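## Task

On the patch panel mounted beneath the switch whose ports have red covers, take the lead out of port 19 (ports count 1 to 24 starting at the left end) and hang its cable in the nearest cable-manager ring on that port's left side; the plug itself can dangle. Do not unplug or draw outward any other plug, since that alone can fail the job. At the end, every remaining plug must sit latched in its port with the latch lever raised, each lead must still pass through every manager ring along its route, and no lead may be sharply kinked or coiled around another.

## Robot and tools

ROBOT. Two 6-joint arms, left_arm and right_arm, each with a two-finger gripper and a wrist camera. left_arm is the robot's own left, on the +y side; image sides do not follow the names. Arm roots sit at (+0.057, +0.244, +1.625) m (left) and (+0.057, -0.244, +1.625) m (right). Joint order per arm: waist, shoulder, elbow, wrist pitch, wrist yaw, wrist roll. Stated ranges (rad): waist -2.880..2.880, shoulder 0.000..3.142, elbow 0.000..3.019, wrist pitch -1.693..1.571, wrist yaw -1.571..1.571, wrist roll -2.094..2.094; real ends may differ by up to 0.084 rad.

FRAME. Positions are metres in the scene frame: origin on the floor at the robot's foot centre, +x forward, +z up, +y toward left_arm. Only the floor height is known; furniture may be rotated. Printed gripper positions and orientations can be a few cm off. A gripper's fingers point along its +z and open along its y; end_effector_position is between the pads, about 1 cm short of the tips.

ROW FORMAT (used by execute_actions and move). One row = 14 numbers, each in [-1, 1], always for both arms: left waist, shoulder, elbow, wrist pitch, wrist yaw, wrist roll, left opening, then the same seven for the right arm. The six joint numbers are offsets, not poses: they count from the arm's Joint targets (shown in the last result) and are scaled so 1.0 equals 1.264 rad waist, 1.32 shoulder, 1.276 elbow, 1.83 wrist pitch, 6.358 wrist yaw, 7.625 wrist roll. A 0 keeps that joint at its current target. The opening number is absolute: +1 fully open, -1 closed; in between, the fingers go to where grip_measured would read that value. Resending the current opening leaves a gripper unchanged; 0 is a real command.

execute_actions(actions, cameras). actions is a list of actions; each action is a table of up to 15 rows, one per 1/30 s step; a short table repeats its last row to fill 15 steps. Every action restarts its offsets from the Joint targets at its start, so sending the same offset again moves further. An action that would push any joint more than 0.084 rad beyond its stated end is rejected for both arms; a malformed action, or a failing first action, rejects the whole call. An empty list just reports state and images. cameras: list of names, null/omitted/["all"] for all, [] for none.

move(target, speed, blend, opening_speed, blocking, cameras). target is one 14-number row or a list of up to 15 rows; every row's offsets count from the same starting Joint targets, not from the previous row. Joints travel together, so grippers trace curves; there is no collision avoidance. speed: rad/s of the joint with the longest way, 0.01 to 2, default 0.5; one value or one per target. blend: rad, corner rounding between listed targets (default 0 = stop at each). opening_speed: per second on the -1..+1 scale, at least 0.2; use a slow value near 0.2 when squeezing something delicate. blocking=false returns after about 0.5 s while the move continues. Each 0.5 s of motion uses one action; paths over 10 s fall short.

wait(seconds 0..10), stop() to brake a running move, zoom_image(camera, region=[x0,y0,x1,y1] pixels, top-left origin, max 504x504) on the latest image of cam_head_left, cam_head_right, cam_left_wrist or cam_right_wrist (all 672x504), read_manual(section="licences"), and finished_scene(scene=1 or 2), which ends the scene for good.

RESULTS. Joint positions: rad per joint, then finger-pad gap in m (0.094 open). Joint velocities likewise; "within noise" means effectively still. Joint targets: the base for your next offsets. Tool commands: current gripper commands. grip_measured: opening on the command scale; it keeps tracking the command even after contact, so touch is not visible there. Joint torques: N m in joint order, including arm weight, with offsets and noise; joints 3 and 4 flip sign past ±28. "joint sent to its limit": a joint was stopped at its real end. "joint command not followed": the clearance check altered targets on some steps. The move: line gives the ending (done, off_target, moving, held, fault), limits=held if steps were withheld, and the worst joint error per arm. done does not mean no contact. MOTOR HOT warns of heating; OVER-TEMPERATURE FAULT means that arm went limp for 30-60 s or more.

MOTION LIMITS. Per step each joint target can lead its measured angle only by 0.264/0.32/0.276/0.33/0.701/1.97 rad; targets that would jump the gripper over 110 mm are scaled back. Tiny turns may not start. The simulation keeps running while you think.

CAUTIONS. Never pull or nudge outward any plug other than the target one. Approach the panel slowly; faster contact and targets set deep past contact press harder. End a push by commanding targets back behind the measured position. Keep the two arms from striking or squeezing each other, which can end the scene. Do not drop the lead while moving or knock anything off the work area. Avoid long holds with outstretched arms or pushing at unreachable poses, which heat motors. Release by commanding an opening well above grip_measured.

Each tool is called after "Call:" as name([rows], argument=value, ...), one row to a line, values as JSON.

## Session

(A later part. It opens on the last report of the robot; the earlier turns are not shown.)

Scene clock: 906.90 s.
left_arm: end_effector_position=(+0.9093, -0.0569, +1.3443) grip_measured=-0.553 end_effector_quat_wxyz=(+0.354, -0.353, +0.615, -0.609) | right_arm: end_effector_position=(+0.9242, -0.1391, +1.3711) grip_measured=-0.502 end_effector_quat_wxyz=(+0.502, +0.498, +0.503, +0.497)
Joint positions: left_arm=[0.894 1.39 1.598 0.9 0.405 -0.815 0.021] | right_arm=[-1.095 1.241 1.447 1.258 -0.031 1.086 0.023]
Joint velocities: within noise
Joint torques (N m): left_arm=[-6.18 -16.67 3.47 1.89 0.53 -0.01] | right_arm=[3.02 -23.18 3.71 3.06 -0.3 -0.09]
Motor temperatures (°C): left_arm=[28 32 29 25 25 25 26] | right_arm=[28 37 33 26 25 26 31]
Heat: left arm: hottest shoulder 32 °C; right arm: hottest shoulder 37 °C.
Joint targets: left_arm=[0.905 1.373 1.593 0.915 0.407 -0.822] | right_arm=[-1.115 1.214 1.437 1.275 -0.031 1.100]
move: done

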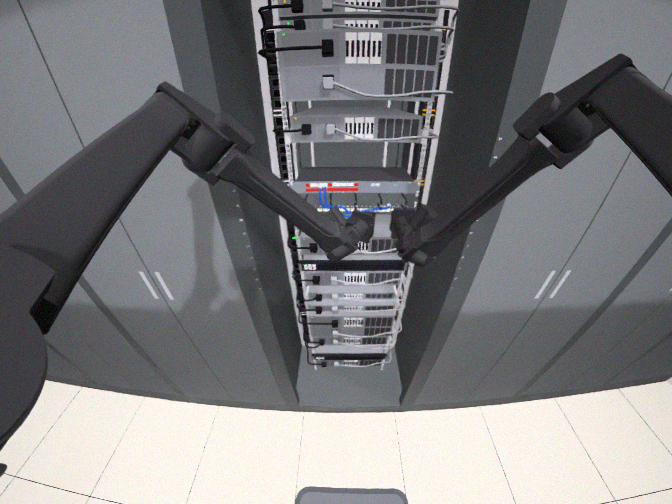

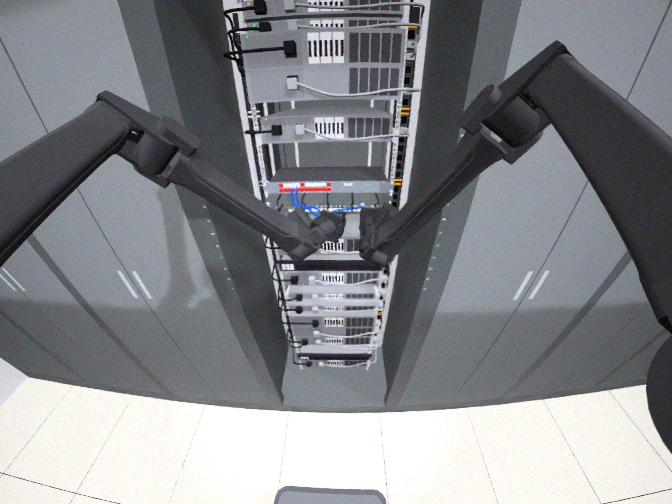

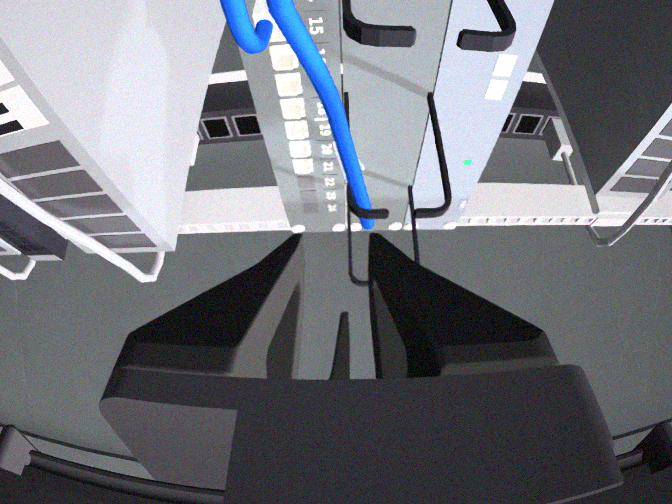

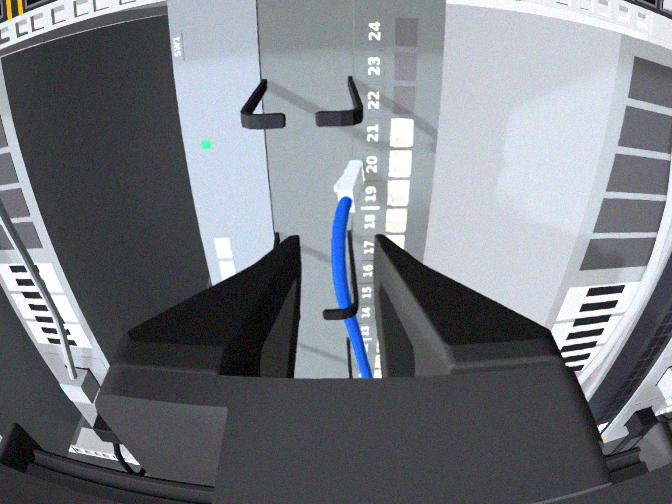

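Call:
move([
  [0,-0.038,-0.18,0.0984,0,0,-0.55,0,0.01,-0.11,0.07,0,0,-0.5],
  [0.14,-0.09,-0.33,0.33,-0.059,-0.037,-0.55,0,0.02,-0.213,0.1475,0,0,-0.5],
], speed=0.3)

Scene clock: 919.43 s.
left_arm: end_effector_position=(+0.8148, +0.1063, +1.3405) grip_measured=-0.553 end_effector_quat_wxyz=(+0.474, -0.510, +0.512, -0.503) | right_arm: end_effector_position=(+0.8224, -0.1284, +1.3573) grip_measured=-0.502 end_effector_quat_wxyz=(+0.502, +0.498, +0.503, +0.498)
Joint positions: left_arm=[1.068 1.27 1.178 1.502 0.034 -1.095 0.021] | right_arm=[-1.095 1.238 1.173 1.528 -0.031 1.087 0.023]
Joint velocities: within noise
Joint torques (N m): left_arm=[-2.73 -15.33 1.58 2.1 0.29 0] | right_arm=[2.96 -18.08 1.21 2.97 -0.3 -0.13]
Motor temperatures (°C): left_arm=[28 32 28 25 25 25 26] | right_arm=[28 36 32 26 25 26 31]
Heat: left arm: hottest shoulder 32 °C; right arm: hottest shoulder 36 °C.
Joint targets: left_arm=[1.082 1.254 1.172 1.519 0.032 -1.105] | right_arm=[-1.115 1.241 1.165 1.545 -0.031 1.100]
move: done

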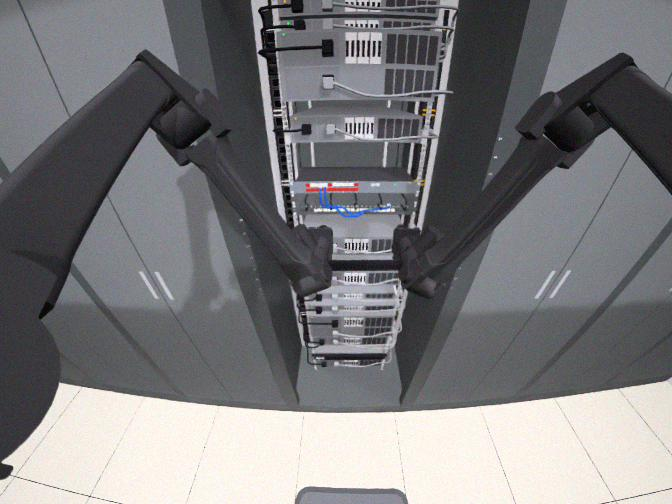

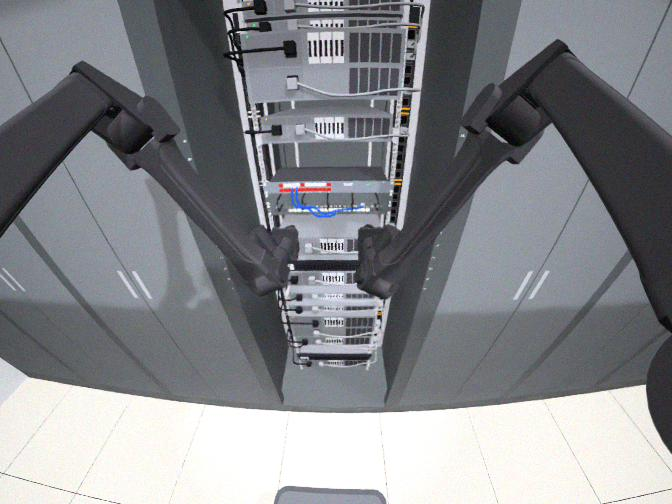

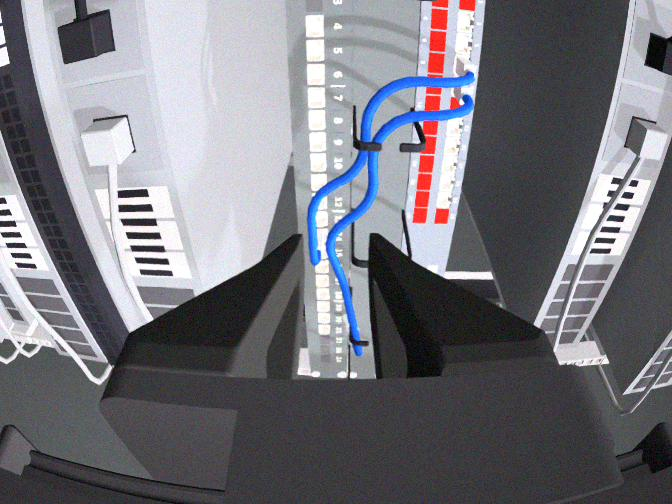

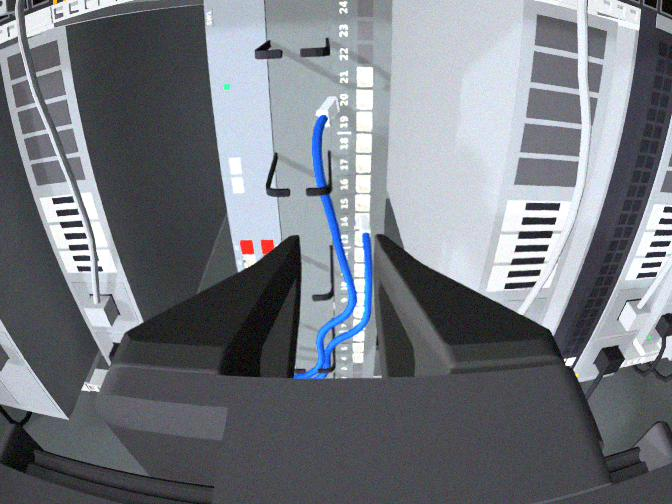

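Call:
zoom_image(camera="cam_left_wrist", region=[290, 50, 490, 250])

Call:
zoom_image(camera="cam_left_wrist", region=[290, 220, 400, 370])

Call:
zoom_image(camera="cam_right_wrist", region=[240, 80, 400, 240])

Call:
zoom_image(camera="cam_right_wrist", region=[270, 220, 400, 380])

Scaled by 2.520 from the camera's 672x504 image, which has a finer 960x720 frame.

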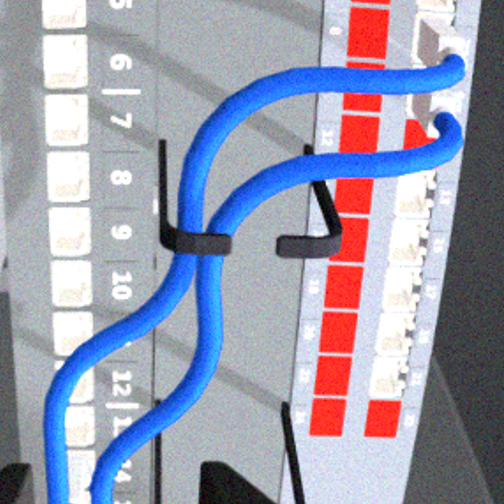

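Scaled by 3.360 from the camera's 672x504 image, which has a finer 960x720 frame.

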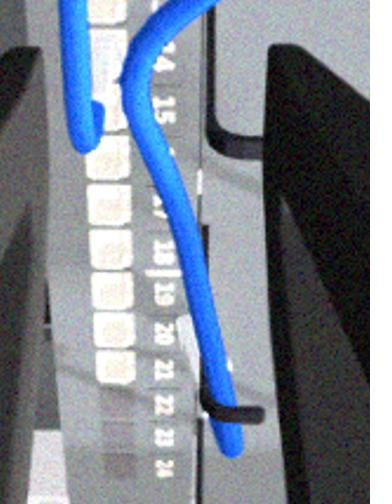

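Scaled by 3.150 from the camera's 672x504 image, which has a finer 960x720 frame.

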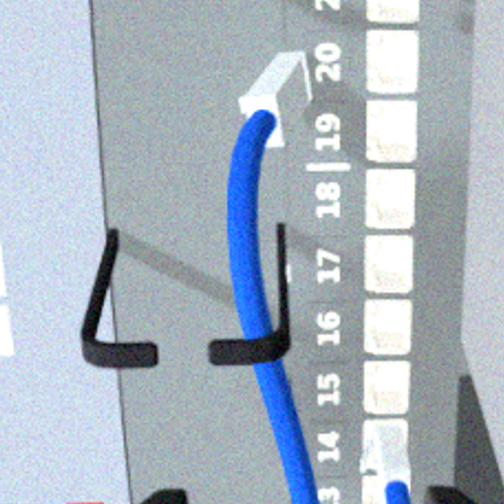

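Scaled by 3.150 from the camera's 672x504 image, which has a finer 960x720 frame.

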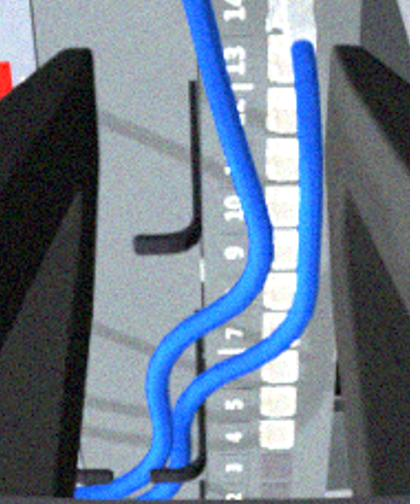

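Call:
finished_scene(scene=1)

The scene is finished: the task was done.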